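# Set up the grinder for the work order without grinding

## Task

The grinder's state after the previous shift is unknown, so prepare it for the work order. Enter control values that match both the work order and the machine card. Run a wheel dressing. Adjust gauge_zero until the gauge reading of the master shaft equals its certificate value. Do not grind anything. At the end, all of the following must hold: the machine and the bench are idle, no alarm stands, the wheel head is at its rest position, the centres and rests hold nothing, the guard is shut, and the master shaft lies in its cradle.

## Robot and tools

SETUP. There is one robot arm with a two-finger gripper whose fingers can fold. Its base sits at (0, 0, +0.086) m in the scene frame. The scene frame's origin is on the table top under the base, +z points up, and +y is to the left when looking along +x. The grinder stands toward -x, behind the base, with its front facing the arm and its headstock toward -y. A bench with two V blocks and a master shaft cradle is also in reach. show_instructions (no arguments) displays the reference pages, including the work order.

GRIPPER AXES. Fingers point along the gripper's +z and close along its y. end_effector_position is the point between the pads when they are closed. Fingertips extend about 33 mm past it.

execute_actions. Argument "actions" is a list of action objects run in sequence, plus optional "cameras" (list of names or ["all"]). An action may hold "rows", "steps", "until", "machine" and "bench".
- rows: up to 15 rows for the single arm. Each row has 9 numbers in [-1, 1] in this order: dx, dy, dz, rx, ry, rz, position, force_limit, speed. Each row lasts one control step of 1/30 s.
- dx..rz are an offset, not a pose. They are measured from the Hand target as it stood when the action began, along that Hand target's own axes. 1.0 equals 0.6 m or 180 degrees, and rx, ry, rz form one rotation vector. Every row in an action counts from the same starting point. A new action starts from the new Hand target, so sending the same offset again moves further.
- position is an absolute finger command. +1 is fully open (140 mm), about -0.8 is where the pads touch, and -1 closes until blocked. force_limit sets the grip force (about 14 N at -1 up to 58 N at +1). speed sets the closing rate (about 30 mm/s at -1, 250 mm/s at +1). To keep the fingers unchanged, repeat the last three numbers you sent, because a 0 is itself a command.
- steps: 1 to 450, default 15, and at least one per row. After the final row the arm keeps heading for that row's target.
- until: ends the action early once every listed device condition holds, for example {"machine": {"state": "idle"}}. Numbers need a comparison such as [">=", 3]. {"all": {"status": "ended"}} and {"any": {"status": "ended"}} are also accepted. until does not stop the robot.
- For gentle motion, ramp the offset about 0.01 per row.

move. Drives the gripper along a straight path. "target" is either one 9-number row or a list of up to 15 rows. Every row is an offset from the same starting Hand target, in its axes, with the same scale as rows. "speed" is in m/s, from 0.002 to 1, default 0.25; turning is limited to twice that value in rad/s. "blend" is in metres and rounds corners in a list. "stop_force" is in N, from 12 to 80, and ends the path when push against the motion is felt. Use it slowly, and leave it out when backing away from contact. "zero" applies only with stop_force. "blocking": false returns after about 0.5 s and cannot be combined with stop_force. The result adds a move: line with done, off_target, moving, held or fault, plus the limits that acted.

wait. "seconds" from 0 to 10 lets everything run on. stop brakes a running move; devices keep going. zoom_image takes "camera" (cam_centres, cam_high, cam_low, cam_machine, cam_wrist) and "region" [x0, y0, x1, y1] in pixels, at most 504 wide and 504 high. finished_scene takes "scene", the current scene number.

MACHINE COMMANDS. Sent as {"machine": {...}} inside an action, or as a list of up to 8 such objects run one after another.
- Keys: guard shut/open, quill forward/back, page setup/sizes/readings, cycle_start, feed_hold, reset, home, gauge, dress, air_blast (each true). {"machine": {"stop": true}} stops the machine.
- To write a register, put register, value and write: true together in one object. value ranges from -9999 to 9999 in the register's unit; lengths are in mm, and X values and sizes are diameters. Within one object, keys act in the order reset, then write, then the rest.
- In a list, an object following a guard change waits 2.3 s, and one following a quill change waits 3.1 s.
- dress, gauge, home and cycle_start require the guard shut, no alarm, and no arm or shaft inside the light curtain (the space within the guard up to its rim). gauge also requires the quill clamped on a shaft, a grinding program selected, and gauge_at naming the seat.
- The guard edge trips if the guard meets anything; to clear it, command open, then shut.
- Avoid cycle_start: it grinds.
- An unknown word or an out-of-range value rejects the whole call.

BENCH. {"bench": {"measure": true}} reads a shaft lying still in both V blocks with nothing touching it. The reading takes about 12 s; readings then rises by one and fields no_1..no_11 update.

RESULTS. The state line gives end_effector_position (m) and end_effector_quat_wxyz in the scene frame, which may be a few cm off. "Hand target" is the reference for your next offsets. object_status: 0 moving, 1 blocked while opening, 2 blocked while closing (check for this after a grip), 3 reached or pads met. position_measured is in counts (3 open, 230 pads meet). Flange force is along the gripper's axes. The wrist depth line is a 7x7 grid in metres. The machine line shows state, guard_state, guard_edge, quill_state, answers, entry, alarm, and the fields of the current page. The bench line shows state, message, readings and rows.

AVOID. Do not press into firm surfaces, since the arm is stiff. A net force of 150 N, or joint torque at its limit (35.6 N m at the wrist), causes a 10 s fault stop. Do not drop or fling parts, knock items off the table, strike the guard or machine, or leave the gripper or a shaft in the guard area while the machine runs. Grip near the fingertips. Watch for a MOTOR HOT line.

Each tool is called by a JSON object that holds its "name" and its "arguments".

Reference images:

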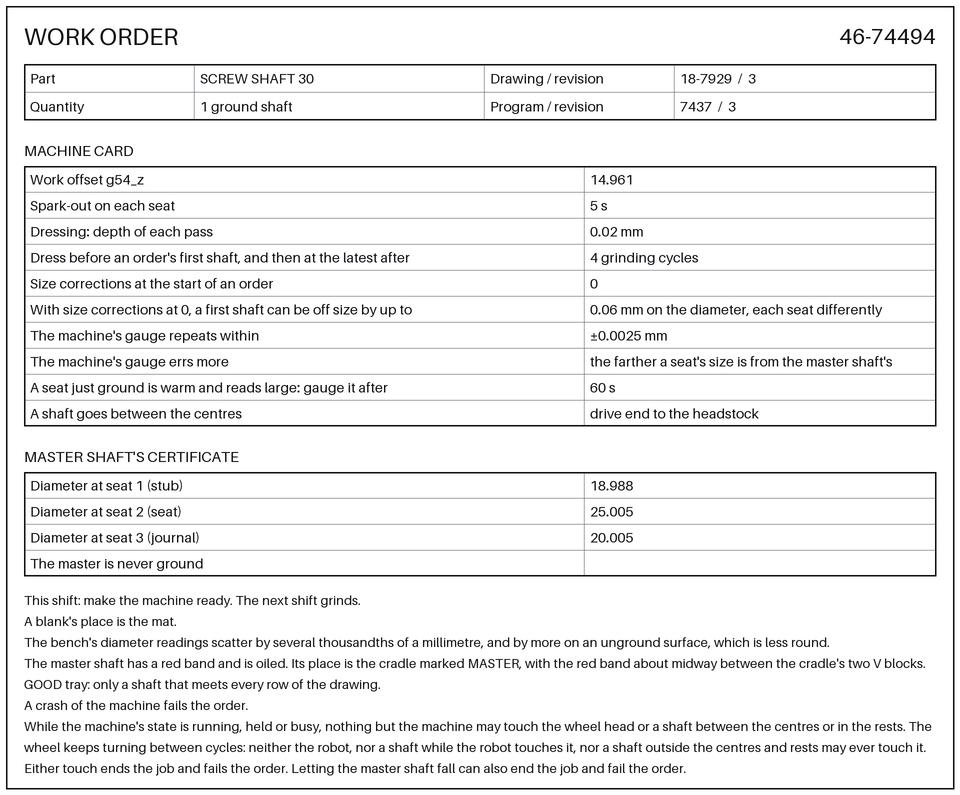

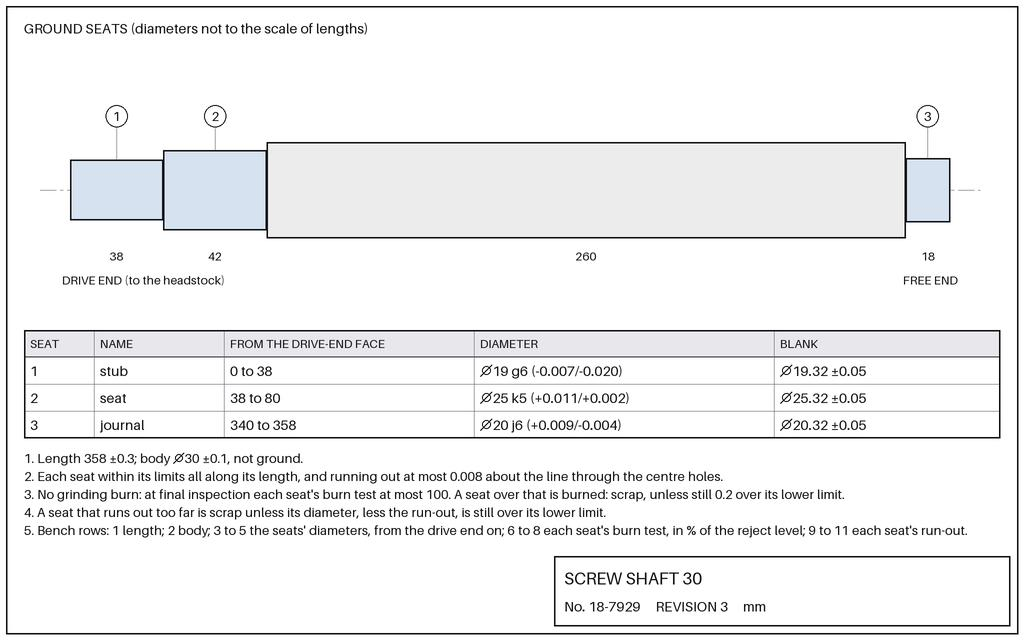

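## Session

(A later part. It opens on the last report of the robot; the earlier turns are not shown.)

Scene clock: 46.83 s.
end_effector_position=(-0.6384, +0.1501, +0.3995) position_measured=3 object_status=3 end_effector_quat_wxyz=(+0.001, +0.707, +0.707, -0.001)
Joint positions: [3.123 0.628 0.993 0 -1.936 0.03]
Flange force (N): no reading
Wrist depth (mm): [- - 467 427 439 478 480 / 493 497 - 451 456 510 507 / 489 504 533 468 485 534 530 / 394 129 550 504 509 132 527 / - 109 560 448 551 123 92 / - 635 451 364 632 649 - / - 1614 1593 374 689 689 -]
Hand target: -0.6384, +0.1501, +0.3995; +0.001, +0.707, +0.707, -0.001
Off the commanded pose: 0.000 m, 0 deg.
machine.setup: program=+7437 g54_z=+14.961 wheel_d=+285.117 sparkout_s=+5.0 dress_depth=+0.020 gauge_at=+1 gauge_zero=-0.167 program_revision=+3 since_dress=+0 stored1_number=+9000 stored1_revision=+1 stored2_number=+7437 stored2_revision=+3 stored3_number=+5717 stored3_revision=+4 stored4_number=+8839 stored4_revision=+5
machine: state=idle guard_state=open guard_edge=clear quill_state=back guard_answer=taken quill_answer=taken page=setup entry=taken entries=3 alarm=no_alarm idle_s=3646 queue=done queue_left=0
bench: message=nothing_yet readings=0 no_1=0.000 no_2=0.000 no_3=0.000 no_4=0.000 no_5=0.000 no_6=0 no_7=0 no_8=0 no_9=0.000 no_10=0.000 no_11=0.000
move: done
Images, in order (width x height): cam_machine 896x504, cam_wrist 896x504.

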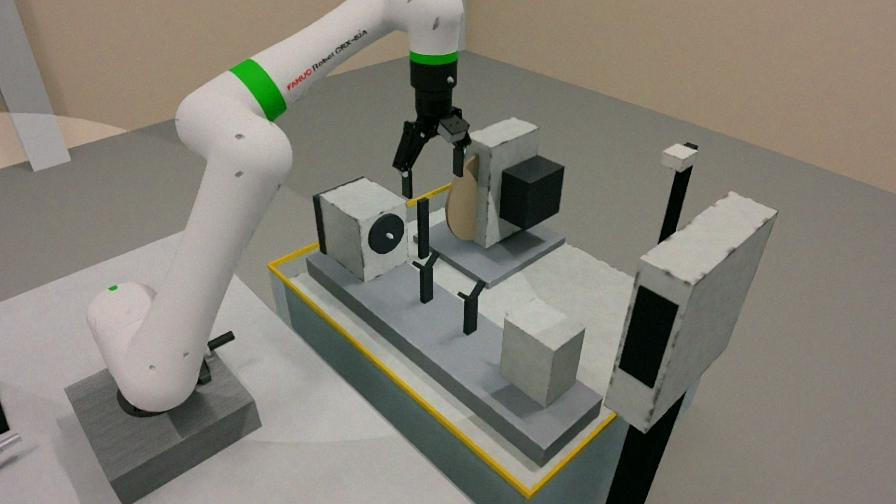

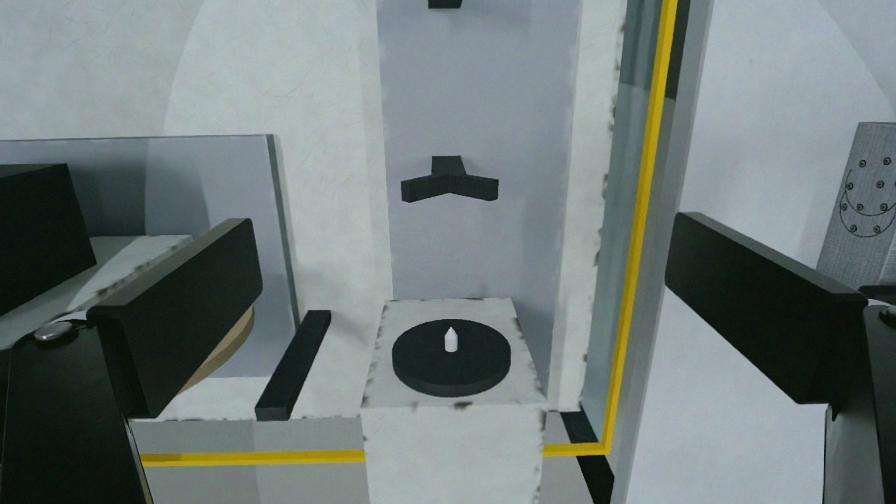

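{"name": "move", "arguments": {"target": [0.1667,0.0,0,0,0,0,1,1,1], "speed": 0.2, "cameras": ["cam_wrist","cam_machine"]}}

{"name": "move", "arguments": {"target": [0.0,0.0,0.1667,0,0,0,1,1,1], "speed": 0.2, "cameras": ["cam_wrist","cam_machine","cam_high"]}}

Scene clock: 49.13 s.
end_effector_position=(-0.6384, +0.2501, +0.3992) position_measured=3 object_status=3 end_effector_quat_wxyz=(+0.001, +0.707, +0.707, -0.001)
Joint positions: [2.971 0.784 1.256 0 -2.042 0.181]
Flange force (N): no reading
Wrist depth (mm): [453 472 - 427 439 478 478 / - 484 507 443 497 504 501 / 501 520 510 476 488 534 537 / 524 128 544 503 520 132 530 / - 109 583 538 598 123 93 / - 442 601 515 640 652 - / - 384 516 408 676 695 -]
Hand target: -0.6384, +0.2501, +0.3992; +0.001, +0.707, +0.707, -0.001
Off the commanded pose: 0.000 m, 0 deg.
machine.setup: program=+7437 g54_z=+14.961 wheel_d=+285.117 sparkout_s=+5.0 dress_depth=+0.020 gauge_at=+1 gauge_zero=-0.167 program_revision=+3 since_dress=+0 stored1_number=+9000 stored1_revision=+1 stored2_number=+7437 stored2_revision=+3 stored3_number=+5717 stored3_revision=+4 stored4_number=+8839 stored4_revision=+5
machine: state=idle guard_state=open guard_edge=clear quill_state=back guard_answer=taken quill_answer=taken page=setup entry=taken entries=3 alarm=no_alarm idle_s=3649 queue=done queue_left=0
bench: message=nothing_yet readings=0 no_1=0.000 no_2=0.000 no_3=0.000 no_4=0.000 no_5=0.000 no_6=0 no_7=0 no_8=0 no_9=0.000 no_10=0.000 no_11=0.000
move: done
Images, in order (width x height): cam_machine 896x504, cam_wrist 896x504.

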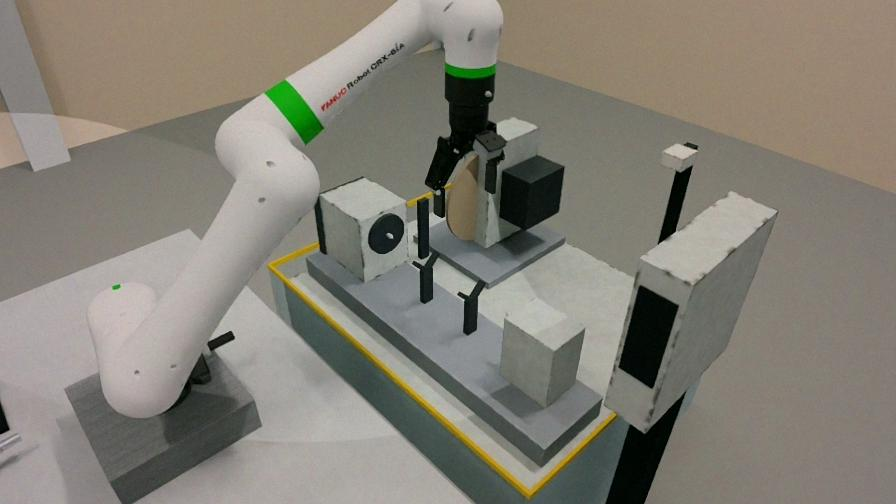

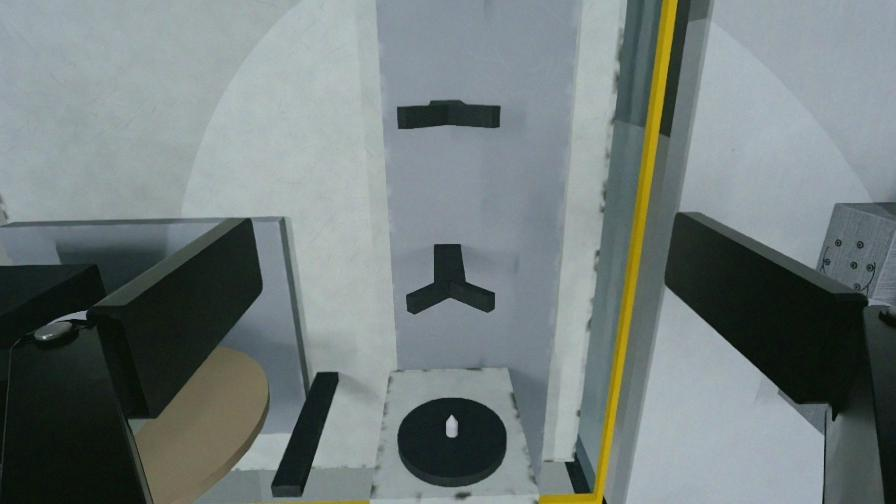

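Scene clock: 50.10 s.
end_effector_position=(-0.6384, +0.2498, +0.2992) position_measured=3 object_status=3 end_effector_quat_wxyz=(+0.001, +0.707, +0.707, -0.001)
Joint positions: [2.971 0.645 0.781 0 -1.706 0.181]
Flange force (N): [-1.3 0.3 -3.2]
Wrist depth (mm): [- 390 389 339 343 392 389 / 417 401 411 348 363 418 413 / - 440 - 379 378 439 436 / 434 124 458 401 414 133 458 / - 109 481 416 425 116 92 / - 482 517 453 470 533 - / - 392 488 416 540 569 -]
Hand target: -0.6384, +0.2498, +0.2992; +0.001, +0.707, +0.707, -0.001
Off the commanded pose: 0.000 m, 0 deg.
machine.setup: program=+7437 g54_z=+14.961 wheel_d=+285.117 sparkout_s=+5.0 dress_depth=+0.020 gauge_at=+1 gauge_zero=-0.167 program_revision=+3 since_dress=+0 stored1_number=+9000 stored1_revision=+1 stored2_number=+7437 stored2_revision=+3 stored3_number=+5717 stored3_revision=+4 stored4_number=+8839 stored4_revision=+5
machine: state=idle guard_state=open guard_edge=clear quill_state=back guard_answer=taken quill_answer=taken page=setup entry=taken entries=3 alarm=no_alarm idle_s=3650 queue=done queue_left=0
bench: message=nothing_yet readings=0 no_1=0.000 no_2=0.000 no_3=0.000 no_4=0.000 no_5=0.000 no_6=0 no_7=0 no_8=0 no_9=0.000 no_10=0.000 no_11=0.000
move: done
Images, in order (width x height): cam_high 896x504, cam_machine 896x504, cam_wrist 896x504.

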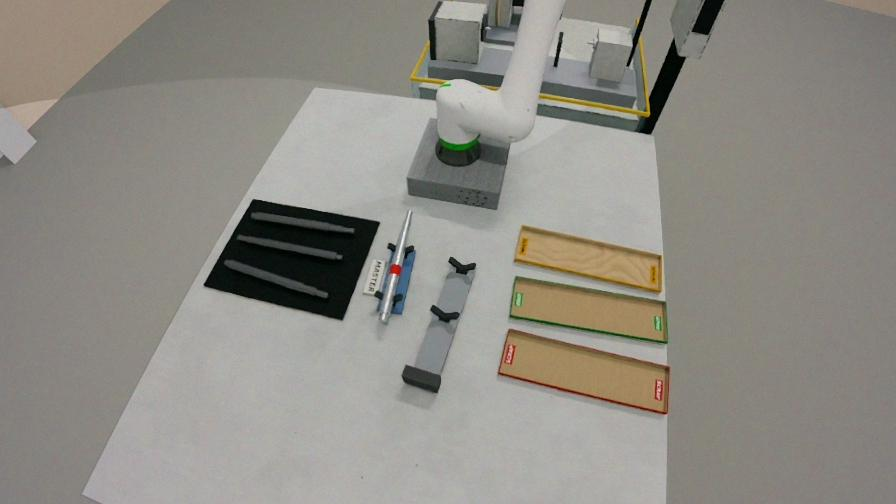

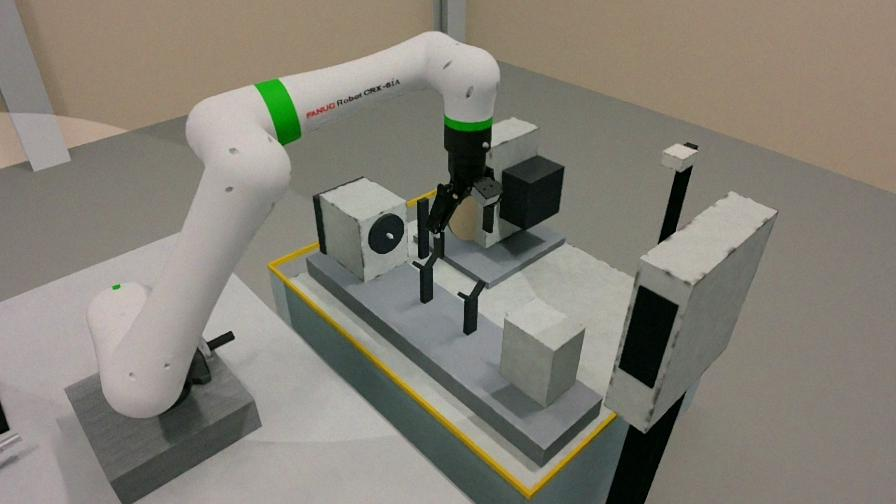

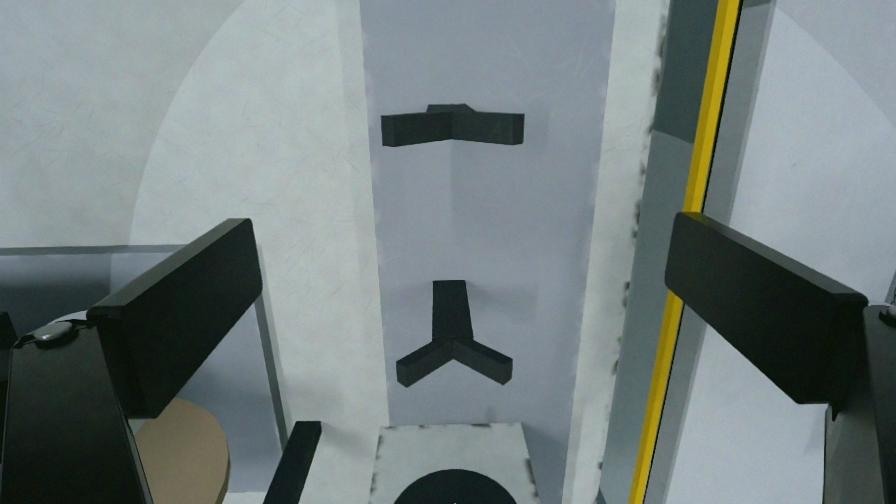

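{"name": "move", "arguments": {"target": [0.25,0.0,-0.167,0,0,0,1,1,1], "speed": 0.2, "cameras": ["cam_wrist"]}}

Scene clock: 53.17 s.
end_effector_position=(-0.6374, +0.3994, +0.3981) position_measured=3 object_status=3 end_effector_quat_wxyz=(-0.069, +0.705, +0.705, -0.016)
Joint positions: [2.781 0.943 1.526 0.031 -2.013 0.387]
Flange force (N): no reading
Wrist depth (mm): [- 522 503 287 416 458 446 / 546 532 548 299 438 485 465 / 1298 590 538 475 465 502 484 / 1378 124 598 490 491 133 500 / - 109 - 515 509 123 92 / - 607 609 546 537 570 - / - 522 632 576 565 598 -]
Hand target: -0.6384, +0.4001, +0.3990; +0.001, +0.707, +0.707, -0.001
Off the commanded pose: 0.001 m, 8 deg.
machine.setup: program=+7437 g54_z=+14.961 wheel_d=+285.117 sparkout_s=+5.0 dress_depth=+0.020 gauge_at=+1 gauge_zero=-0.167 program_revision=+3 since_dress=+0 stored1_number=+9000 stored1_revision=+1 stored2_number=+7437 stored2_revision=+3 stored3_number=+5717 stored3_revision=+4 stored4_number=+8839 stored4_revision=+5
machine: state=idle guard_state=open guard_edge=clear quill_state=back guard_answer=taken quill_answer=taken page=setup entry=taken entries=3 alarm=no_alarm idle_s=3653 queue=done queue_left=0
bench: message=nothing_yet readings=0 no_1=0.000 no_2=0.000 no_3=0.000 no_4=0.000 no_5=0.000 no_6=0 no_7=0 no_8=0 no_9=0.000 no_10=0.000 no_11=0.000
elbow stopped short: the move would have taken joint 3 (elbow) straighter than the controller allows.
move: off_target
Images, in order (width x height): cam_wrist 896x504.

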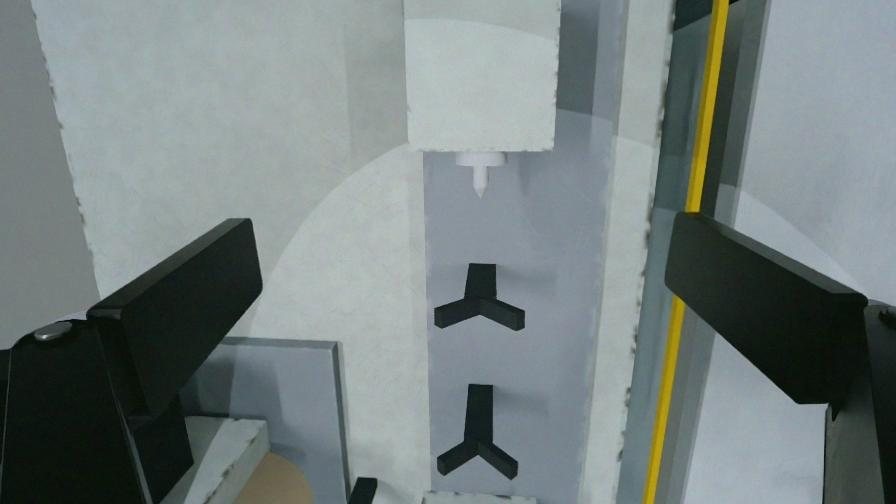

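{"name": "move", "arguments": {"target": [[-0.417,0.48,-0.25,0,0,0,1,1,1],[0.083,0.98,-0.25,0,0,0.25,1,1,1]], "speed": 0.3, "blend": [0.1,0]}}

Scene clock: 58.27 s.
end_effector_position=(-0.0505, +0.4503, +0.5492) position_measured=3 object_status=3 end_effector_quat_wxyz=(+0.001, +0.924, +0.383, +0.000)
Joint positions: [1.985 0.173 0.742 0 -2.14 0.382]
Flange force (N): [-0.3 -1.1 -4.1]
Wrist depth (mm): [1208 1208 603 604 606 604 610 / 1291 - 629 632 640 642 645 / 1340 1348 663 678 678 668 685 / 719 128 732 711 697 132 397 / - 109 709 719 663 123 92 / - 707 755 - 826 537 - / - - 789 810 820 882 -]
Hand target: -0.0505, +0.4503, +0.5492; +0.001, +0.924, +0.383, +0.000
Off the commanded pose: 0.000 m, 0 deg.
machine.setup: program=+7437 g54_z=+14.961 wheel_d=+285.117 sparkout_s=+5.0 dress_depth=+0.020 gauge_at=+1 gauge_zero=-0.167 program_revision=+3 since_dress=+0 stored1_number=+9000 stored1_revision=+1 stored2_number=+7437 stored2_revision=+3 stored3_number=+5717 stored3_revision=+4 stored4_number=+8839 stored4_revision=+5
machine: state=idle guard_state=open guard_edge=clear quill_state=back guard_answer=taken quill_answer=taken page=setup entry=taken entries=3 alarm=no_alarm idle_s=3658 queue=done queue_left=0
bench: message=nothing_yet readings=0 no_1=0.000 no_2=0.000 no_3=0.000 no_4=0.000 no_5=0.000 no_6=0 no_7=0 no_8=0 no_9=0.000 no_10=0.000 no_11=0.000
move: done

{"name": "move", "arguments": {"target": [0.259,0.613,0.083,0,0,0.2278,1,1,1], "speed": 0.3}}

Scene clock: 60.70 s.
end_effector_position=(+0.3195, +0.3001, +0.5000) position_measured=3 object_status=3 end_effector_quat_wxyz=(+0.001, +0.999, +0.035, +0.000)
Joint positions: [1.064 0.063 0.487 0 -1.994 0.587]
Flange force (N): [-0.8 -2.4 -4.1]
Wrist depth (mm): [1378 548 554 557 559 563 555 / 1239 579 583 588 595 590 592 / 1298 613 610 618 629 631 640 / 1226 128 651 661 652 133 663 / - 109 695 705 615 123 92 / - 739 759 750 640 468 - / - 1614 794 799 799 418 -]
Hand target: +0.3195, +0.3000, +0.5000; +0.001, +0.999, +0.035, +0.000
Off the commanded pose: 0.000 m, 0 deg.
machine.setup: program=+7437 g54_z=+14.961 wheel_d=+285.117 sparkout_s=+5.0 dress_depth=+0.020 gauge_at=+1 gauge_zero=-0.167 program_revision=+3 since_dress=+0 stored1_number=+9000 stored1_revision=+1 stored2_number=+7437 stored2_revision=+3 stored3_number=+5717 stored3_revision=+4 stored4_number=+8839 stored4_revision=+5
machine: state=idle guard_state=open guard_edge=clear quill_state=back guard_answer=taken quill_answer=taken page=setup entry=taken entries=3 alarm=no_alarm idle_s=3660 queue=done queue_left=0
bench: message=nothing_yet readings=0 no_1=0.000 no_2=0.000 no_3=0.000 no_4=0.000 no_5=0.000 no_6=0 no_7=0 no_8=0 no_9=0.000 no_10=0.000 no_11=0.000
move: done

{"name": "move", "arguments": {"target": [0.154,0.627,0.333,0,0,0,1,1,1], "speed": 0.3, "cameras": ["cam_wrist","cam_low"]}}

Scene clock: 62.77 s.
end_effector_position=(+0.4380, -0.0694, +0.3014) position_measured=3 object_status=3 end_effector_quat_wxyz=(+0.001, +0.999, +0.035, +0.000)
Joint positions: [0.15 -0.013 -0.068 0 -1.515 1.502]
Flange force (N): [-0.7 -1.7 -3.4]
Wrist depth (mm): [374 380 379 377 383 381 370 / 394 396 394 396 403 402 404 / 421 423 425 413 427 428 430 / 440 129 452 451 453 133 435 / - 109 483 484 495 123 92 / - 505 499 503 524 534 - / - 531 445 453 565 566 -]
Hand target: +0.4380, -0.0694, +0.3014; +0.001, +0.999, +0.035, +0.000
Off the commanded pose: 0.000 m, 0 deg.
machine.setup: program=+7437 g54_z=+14.961 wheel_d=+285.117 sparkout_s=+5.0 dress_depth=+0.020 gauge_at=+1 gauge_zero=-0.167 program_revision=+3 since_dress=+0 stored1_number=+9000 stored1_revision=+1 stored2_number=+7437 stored2_revision=+3 stored3_number=+5717 stored3_revision=+4 stored4_number=+8839 stored4_revision=+5
machine: state=idle guard_state=open guard_edge=clear quill_state=back guard_answer=taken quill_answer=taken page=setup entry=taken entries=3 alarm=no_alarm idle_s=3662 queue=done queue_left=0
bench: message=nothing_yet readings=0 no_1=0.000 no_2=0.000 no_3=0.000 no_4=0.000 no_5=0.000 no_6=0 no_7=0 no_8=0 no_9=0.000 no_10=0.000 no_11=0.000
move: done
Images, in order (width x height): cam_low 896x504, cam_wrist 896x504.

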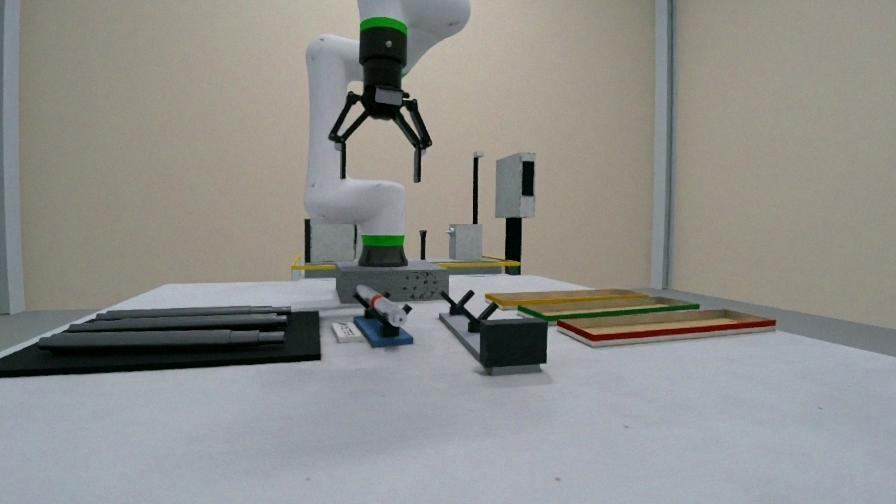

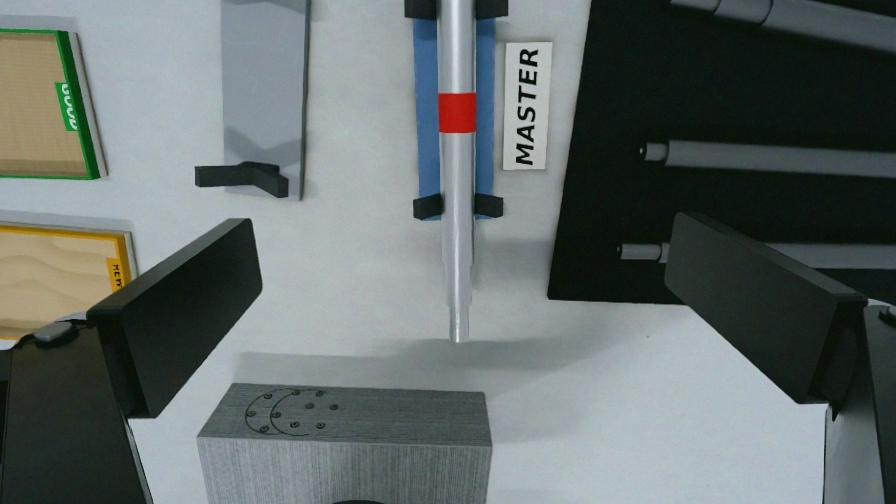

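{"name": "move", "arguments": {"target": [0,0.007,0.252,0,0,-0.0061,0.23,1,1], "speed": 0.2, "cameras": ["cam_wrist","cam_low"]}}

{"name": "zoom_image", "arguments": {"camera": "cam_wrist", "region": [300, 0, 650, 300]}}

Scene clock: 64.83 s.
end_effector_position=(+0.4384, -0.0740, +0.1502) position_measured=100 object_status=3 end_effector_quat_wxyz=(+0.001, +0.999, +0.044, +0.000)
Joint positions: [0.14 0.078 -0.338 0 -1.155 1.531]
Flange force (N): [-1.0 -1.8 -3.2]
Wrist depth (mm): [244 240 251 239 249 248 248 / 257 253 264 249 261 262 261 / 271 265 278 262 277 273 257 / 292 287 149 241 167 288 294 / 303 82 124 254 315 85 90 / - 73 337 336 341 - 72 / - - 362 364 368 - -]
Hand target: +0.4384, -0.0740, +0.1502; +0.001, +0.999, +0.044, +0.000
Off the commanded pose: 0.000 m, 0 deg.
machine.setup: program=+7437 g54_z=+14.961 wheel_d=+285.117 sparkout_s=+5.0 dress_depth=+0.020 gauge_at=+1 gauge_zero=-0.167 program_revision=+3 since_dress=+0 stored1_number=+9000 stored1_revision=+1 stored2_number=+7437 stored2_revision=+3 stored3_number=+5717 stored3_revision=+4 stored4_number=+8839 stored4_revision=+5
machine: state=idle guard_state=open guard_edge=clear quill_state=back guard_answer=taken quill_answer=taken page=setup entry=taken entries=3 alarm=no_alarm idle_s=3664 queue=done queue_left=0
bench: message=nothing_yet readings=0 no_1=0.000 no_2=0.000 no_3=0.000 no_4=0.000 no_5=0.000 no_6=0 no_7=0 no_8=0 no_9=0.000 no_10=0.000 no_11=0.000
move: done
Images, in order (width x height): cam_low 896x504, cam_wrist 896x504.

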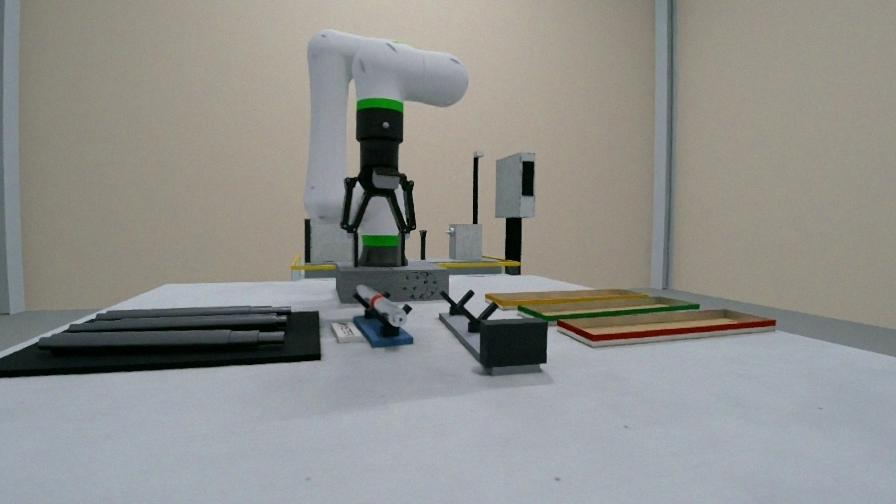

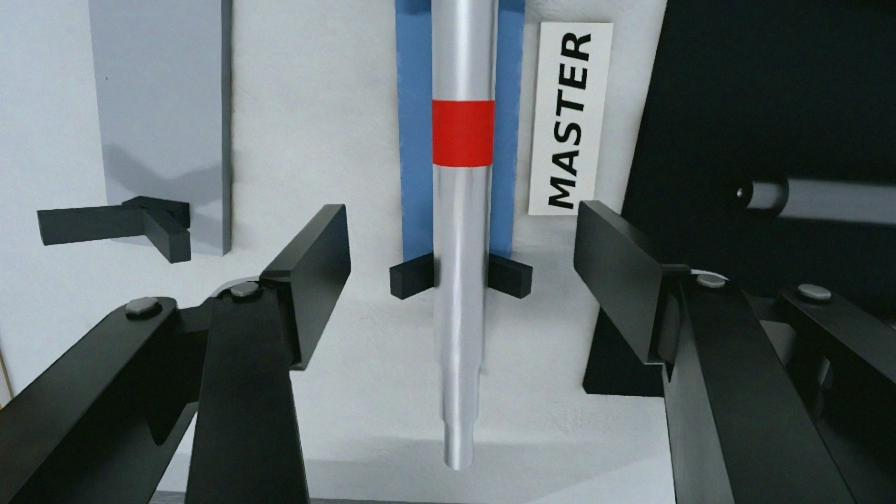

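Scaled by 1.440 from the camera's 896x504 image, which has a finer 1280x720 frame.

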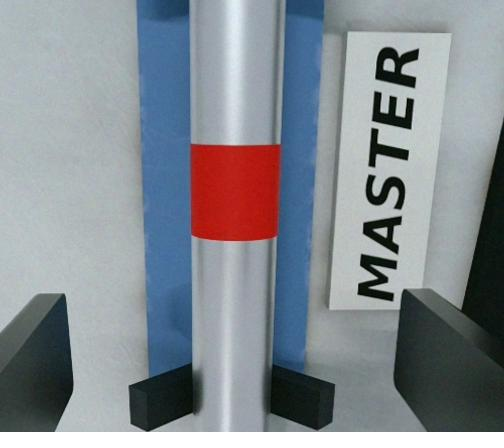

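{"name": "move", "arguments": {"target": [0.0,0.0083,0.0917,0,0,0,0.23,1,1], "speed": 0.15, "cameras": ["cam_wrist"]}}

{"name": "zoom_image", "arguments": {"camera": "cam_wrist", "region": [300, 100, 650, 400]}}

Scene clock: 67.23 s.
end_effector_position=(+0.4389, -0.0792, +0.0952) position_measured=100 object_status=3 end_effector_quat_wxyz=(+0.001, +0.999, +0.044, +0.000)
Joint positions: [0.128 0.148 -0.404 0 -1.018 1.542]
Flange force (N): [-1.4 -2.4 -4.6]
Wrist depth (mm): [188 198 201 144 195 201 197 / 199 209 213 153 206 212 209 / 211 221 225 161 220 223 219 / 205 232 148 173 226 230 234 / 179 82 124 186 250 85 90 / - 73 271 203 276 - 72 / - - 292 287 297 - -]
Hand target: +0.4388, -0.0792, +0.0952; +0.001, +0.999, +0.044, +0.000
Off the commanded pose: 0.000 m, 0 deg.
machine.setup: program=+7437 g54_z=+14.961 wheel_d=+285.117 sparkout_s=+5.0 dress_depth=+0.020 gauge_at=+1 gauge_zero=-0.167 program_revision=+3 since_dress=+0 stored1_number=+9000 stored1_revision=+1 stored2_number=+7437 stored2_revision=+3 stored3_number=+5717 stored3_revision=+4 stored4_number=+8839 stored4_revision=+5
machine: state=idle guard_state=open guard_edge=clear quill_state=back guard_answer=taken quill_answer=taken page=setup entry=taken entries=3 alarm=no_alarm idle_s=3667 queue=done queue_left=0
bench: message=nothing_yet readings=0 no_1=0.000 no_2=0.000 no_3=0.000 no_4=0.000 no_5=0.000 no_6=0 no_7=0 no_8=0 no_9=0.000 no_10=0.000 no_11=0.000
move: done
Images, in order (width x height): cam_wrist 896x504.

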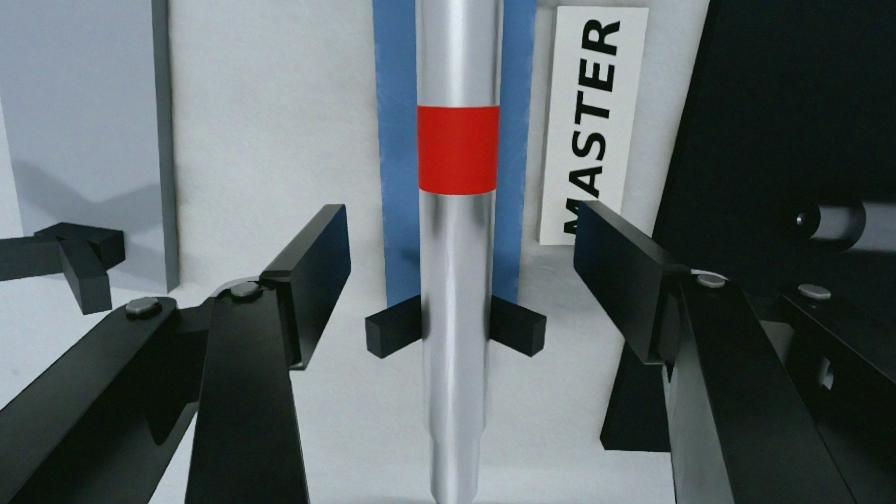

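Scaled by 1.440 from the camera's 896x504 image, which has a finer 1280x720 frame.

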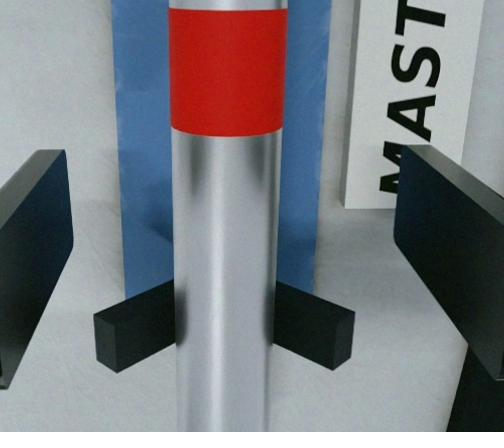

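{"name": "move", "arguments": {"target": [0.0,0.0008,0.0553,0,0,0,-0.1,1,1], "speed": 0.08, "stop_force": 25, "cameras": ["cam_wrist","cam_low"]}}

{"name": "zoom_image", "arguments": {"camera": "cam_wrist", "region": [300, 100, 650, 400]}}

Scene clock: 69.00 s.
end_effector_position=(+0.4389, -0.0797, +0.0620) position_measured=141 object_status=3 end_effector_quat_wxyz=(+0.001, +0.999, +0.044, +0.000)
Joint positions: [0.127 0.198 -0.438 0 -0.935 1.544]
Flange force (N): [0.1 -1.6 -3.7]
Wrist depth (mm): [162 171 172 114 166 172 167 / 170 180 180 120 175 180 177 / 179 191 191 126 185 191 188 / 188 202 142 135 143 200 198 / 199 88 109 144 144 85 208 / - 76 157 159 164 68 - / - - - 166 253 - -]
Hand target: +0.4389, -0.0797, +0.0620; +0.001, +0.999, +0.044, +0.000
Off the commanded pose: 0.000 m, 0 deg.
machine.setup: program=+7437 g54_z=+14.961 wheel_d=+285.117 sparkout_s=+5.0 dress_depth=+0.020 gauge_at=+1 gauge_zero=-0.167 program_revision=+3 since_dress=+0 stored1_number=+9000 stored1_revision=+1 stored2_number=+7437 stored2_revision=+3 stored3_number=+5717 stored3_revision=+4 stored4_number=+8839 stored4_revision=+5
machine: state=idle guard_state=open guard_edge=clear quill_state=back guard_answer=taken quill_answer=taken page=setup entry=taken entries=3 alarm=no_alarm idle_s=3668 queue=done queue_left=0
bench: message=nothing_yet readings=0 no_1=0.000 no_2=0.000 no_3=0.000 no_4=0.000 no_5=0.000 no_6=0 no_7=0 no_8=0 no_9=0.000 no_10=0.000 no_11=0.000
move: done
Images, in order (width x height): cam_low 896x504, cam_wrist 896x504.

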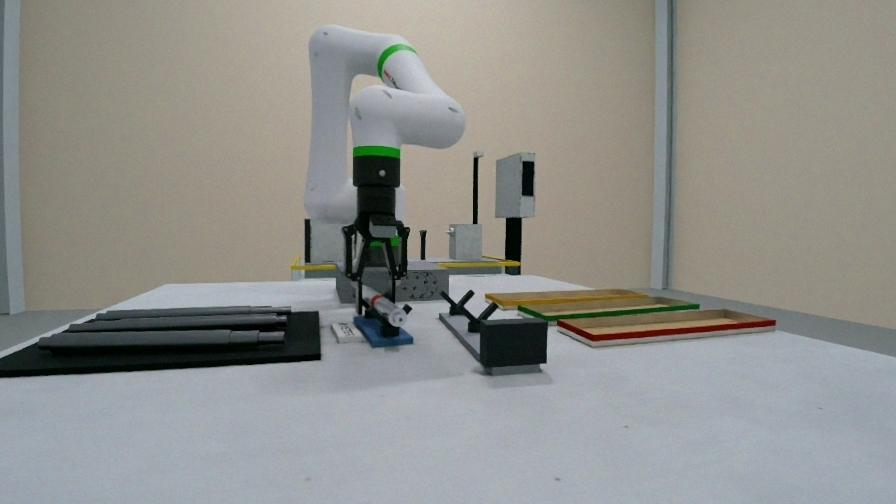

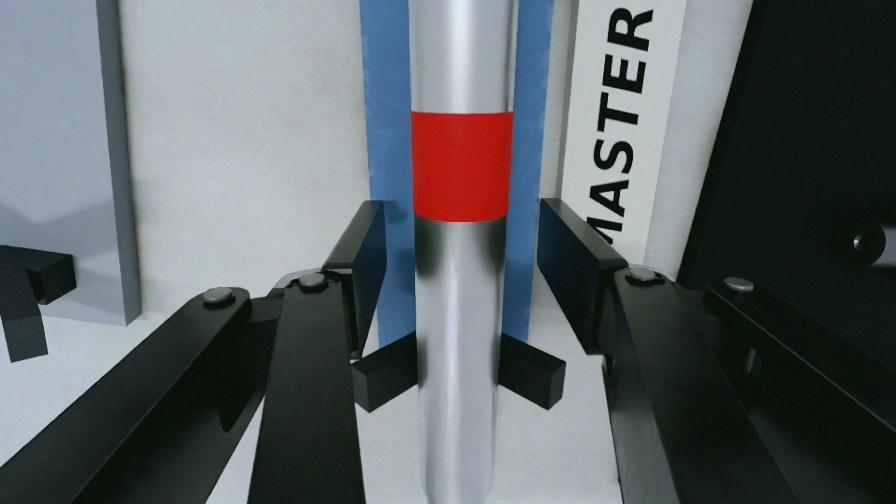

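Scaled by 1.440 from the camera's 896x504 image, which has a finer 1280x720 frame.

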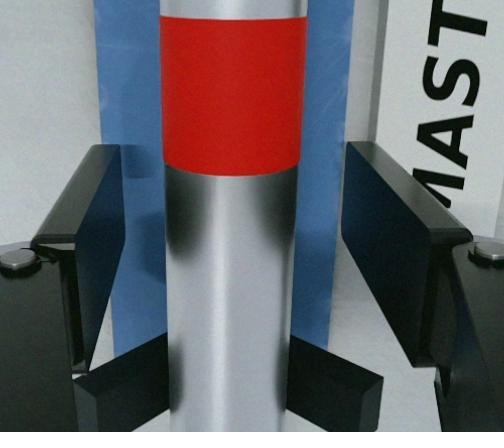

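{"name": "execute_actions", "arguments": {"actions": [{"rows":[[0,0,0,0,0,0,-1,1,1]],"steps":60}], "cameras": ["cam_wrist"]}}

Scene clock: 71.47 s.
end_effector_position=(+0.4389, -0.0797, +0.0620) position_measured=255 object_status=3 end_effector_quat_wxyz=(+0.001, +0.999, +0.044, +0.000)
Joint positions: [0.127 0.198 -0.438 0 -0.935 1.544]
Flange force (N): [0.3 -2.4 12.0]
Wrist depth (mm): [162 170 172 96 166 172 167 / 170 180 180 98 174 180 176 / 179 191 191 99 185 191 187 / 188 200 198 105 118 196 196 / - 82 102 102 112 85 90 / - - 231 103 156 65 - / - - 249 104 113 - -]
Hand target: +0.4389, -0.0797, +0.0620; +0.001, +0.999, +0.044, +0.000
Off the commanded pose: 0.000 m, 0 deg.
machine.setup: program=+7437 g54_z=+14.961 wheel_d=+285.117 sparkout_s=+5.0 dress_depth=+0.020 gauge_at=+1 gauge_zero=-0.167 program_revision=+3 since_dress=+0 stored1_number=+9000 stored1_revision=+1 stored2_number=+7437 stored2_revision=+3 stored3_number=+5717 stored3_revision=+4 stored4_number=+8839 stored4_revision=+5
machine: state=idle guard_state=open guard_edge=clear quill_state=back guard_answer=taken quill_answer=taken page=setup entry=taken entries=3 alarm=no_alarm idle_s=3671 queue=done queue_left=0
bench: message=nothing_yet readings=0 no_1=0.000 no_2=0.000 no_3=0.000 no_4=0.000 no_5=0.000 no_6=0 no_7=0 no_8=0 no_9=0.000 no_10=0.000 no_11=0.000
Images, in order (width x height): cam_wrist 896x504.

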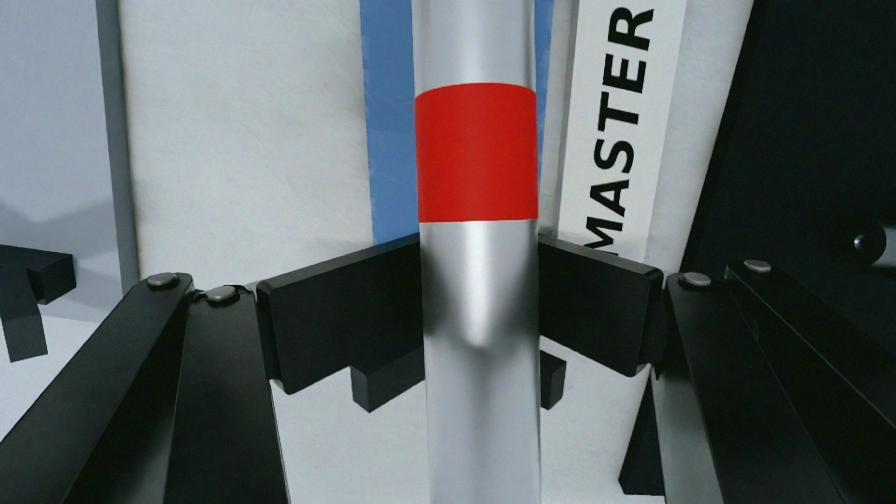

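{"name": "move", "arguments": {"target": [0,0,0.0167,0,0,0,-1,1,1], "speed": 0.03, "cameras": ["cam_wrist","cam_low"]}}

{"name": "zoom_image", "arguments": {"camera": "cam_low", "region": [280, 150, 560, 380]}}

Scene clock: 72.77 s.
end_effector_position=(+0.4389, -0.0798, +0.0520) position_measured=255 object_status=3 end_effector_quat_wxyz=(+0.001, +0.999, +0.044, +0.000)
Joint positions: [0.127 0.214 -0.446 0 -0.91 1.544]
Flange force (N): [0.1 -2.0 11.3]
Wrist depth (mm): [158 162 162 93 157 165 158 / 162 171 172 96 165 172 167 / 172 181 182 98 175 182 177 / 180 190 188 103 118 185 186 / - 82 102 104 112 85 90 / - - 148 107 149 65 - / - - 236 110 237 - -]
Hand target: +0.4389, -0.0798, +0.0520; +0.001, +0.999, +0.044, +0.000
Off the commanded pose: 0.000 m, 0 deg.
machine.setup: program=+7437 g54_z=+14.961 wheel_d=+285.117 sparkout_s=+5.0 dress_depth=+0.020 gauge_at=+1 gauge_zero=-0.167 program_revision=+3 since_dress=+0 stored1_number=+9000 stored1_revision=+1 stored2_number=+7437 stored2_revision=+3 stored3_number=+5717 stored3_revision=+4 stored4_number=+8839 stored4_revision=+5
machine: state=idle guard_state=open guard_edge=clear quill_state=back guard_answer=taken quill_answer=taken page=setup entry=taken entries=3 alarm=no_alarm idle_s=3672 queue=done queue_left=0
bench: message=nothing_yet readings=0 no_1=0.000 no_2=0.000 no_3=0.000 no_4=0.000 no_5=0.000 no_6=0 no_7=0 no_8=0 no_9=0.000 no_10=0.000 no_11=0.000
move: done
Images, in order (width x height): cam_low 896x504, cam_wrist 896x504.

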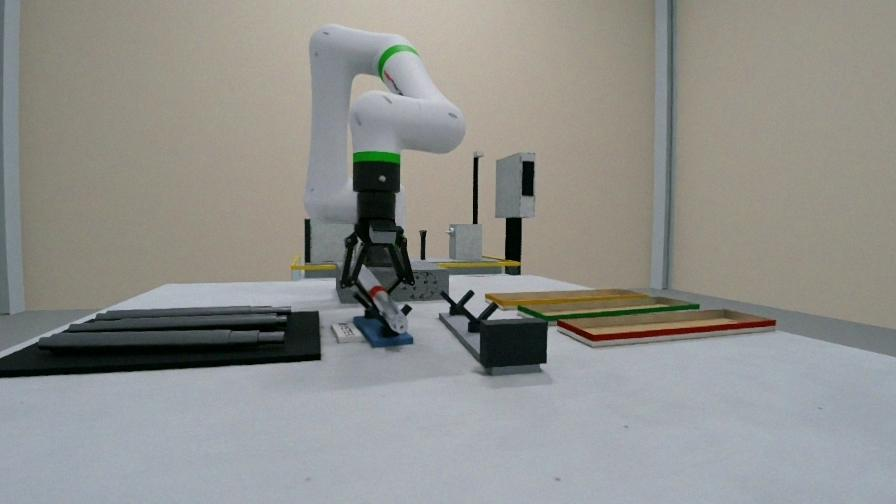

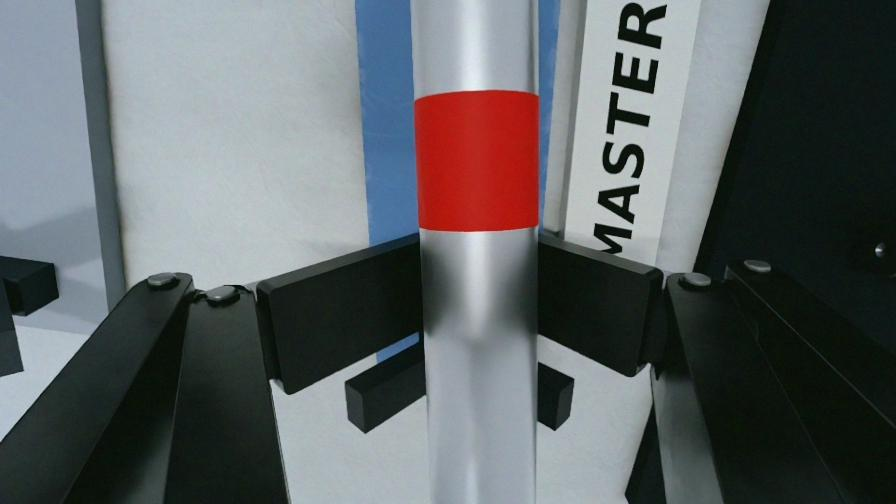

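Scaled by 1.800 from the camera's 896x504 image, which has a finer 1280x720 frame.

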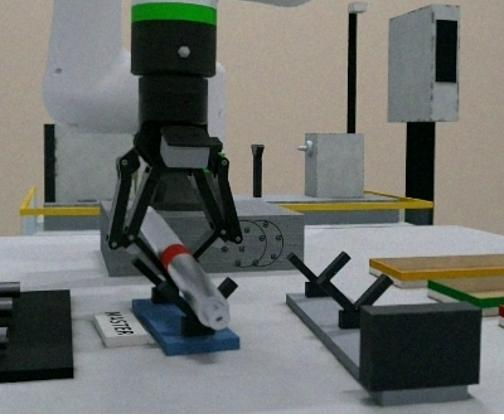

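{"name": "execute_actions", "arguments": {"actions": [{"rows":[[0,0,0,0,0,0,0.1,-1,-1]],"steps":120}], "cameras": ["cam_wrist","cam_low"]}}

{"name": "zoom_image", "arguments": {"camera": "cam_low", "region": [280, 150, 560, 380]}}

Scene clock: 77.17 s.
end_effector_position=(+0.4389, -0.0798, +0.0520) position_measured=117 object_status=3 end_effector_quat_wxyz=(+0.001, +0.999, +0.044, +0.000)
Joint positions: [0.127 0.214 -0.446 0 -0.91 1.544]
Flange force (N): [-0.8 -2.0 -4.5]
Wrist depth (mm): [158 162 162 103 157 165 158 / 162 171 172 110 166 172 167 / 172 181 180 116 174 182 177 / 180 192 152 123 149 189 188 / - 88 108 132 200 85 90 / - 76 150 145 157 65 - / - - 237 153 240 - -]
Hand target: +0.4389, -0.0798, +0.0520; +0.001, +0.999, +0.044, +0.000
Off the commanded pose: 0.000 m, 0 deg.
machine.setup: program=+7437 g54_z=+14.961 wheel_d=+285.117 sparkout_s=+5.0 dress_depth=+0.020 gauge_at=+1 gauge_zero=-0.167 program_revision=+3 since_dress=+0 stored1_number=+9000 stored1_revision=+1 stored2_number=+7437 stored2_revision=+3 stored3_number=+5717 stored3_revision=+4 stored4_number=+8839 stored4_revision=+5
machine: state=idle guard_state=open guard_edge=clear quill_state=back guard_answer=taken quill_answer=taken page=setup entry=taken entries=3 alarm=no_alarm idle_s=3676 queue=done queue_left=0
bench: message=nothing_yet readings=0 no_1=0.000 no_2=0.000 no_3=0.000 no_4=0.000 no_5=0.000 no_6=0 no_7=0 no_8=0 no_9=0.000 no_10=0.000 no_11=0.000
Images, in order (width x height): cam_low 896x504, cam_wrist 896x504.

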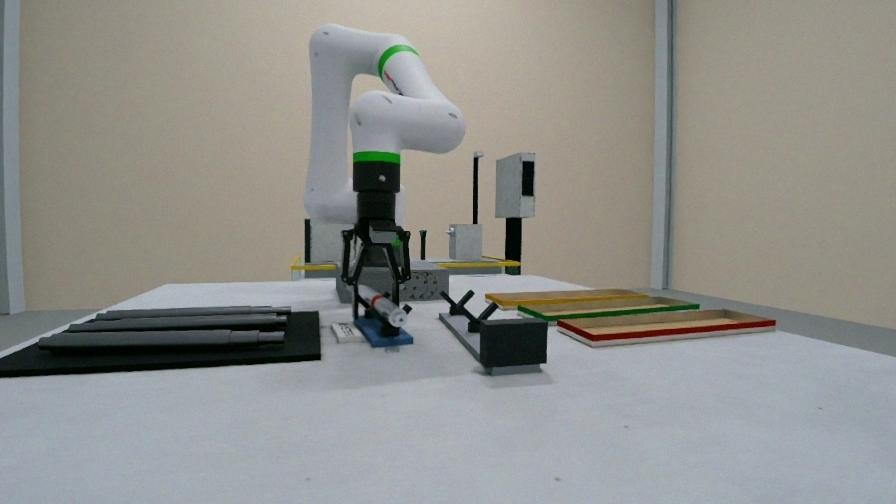

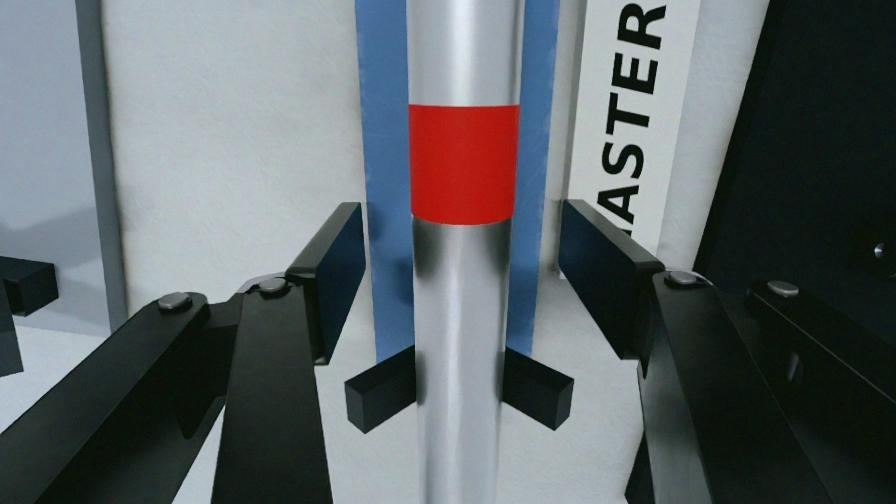

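Scaled by 1.800 from the camera's 896x504 image, which has a finer 1280x720 frame.

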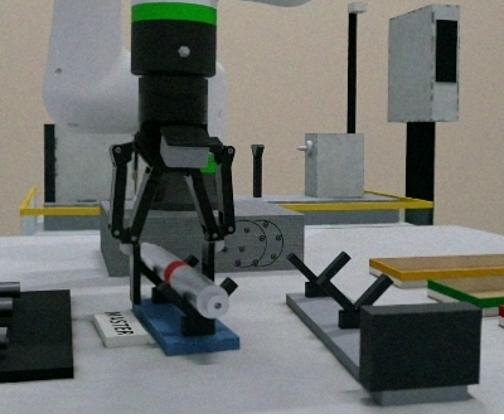

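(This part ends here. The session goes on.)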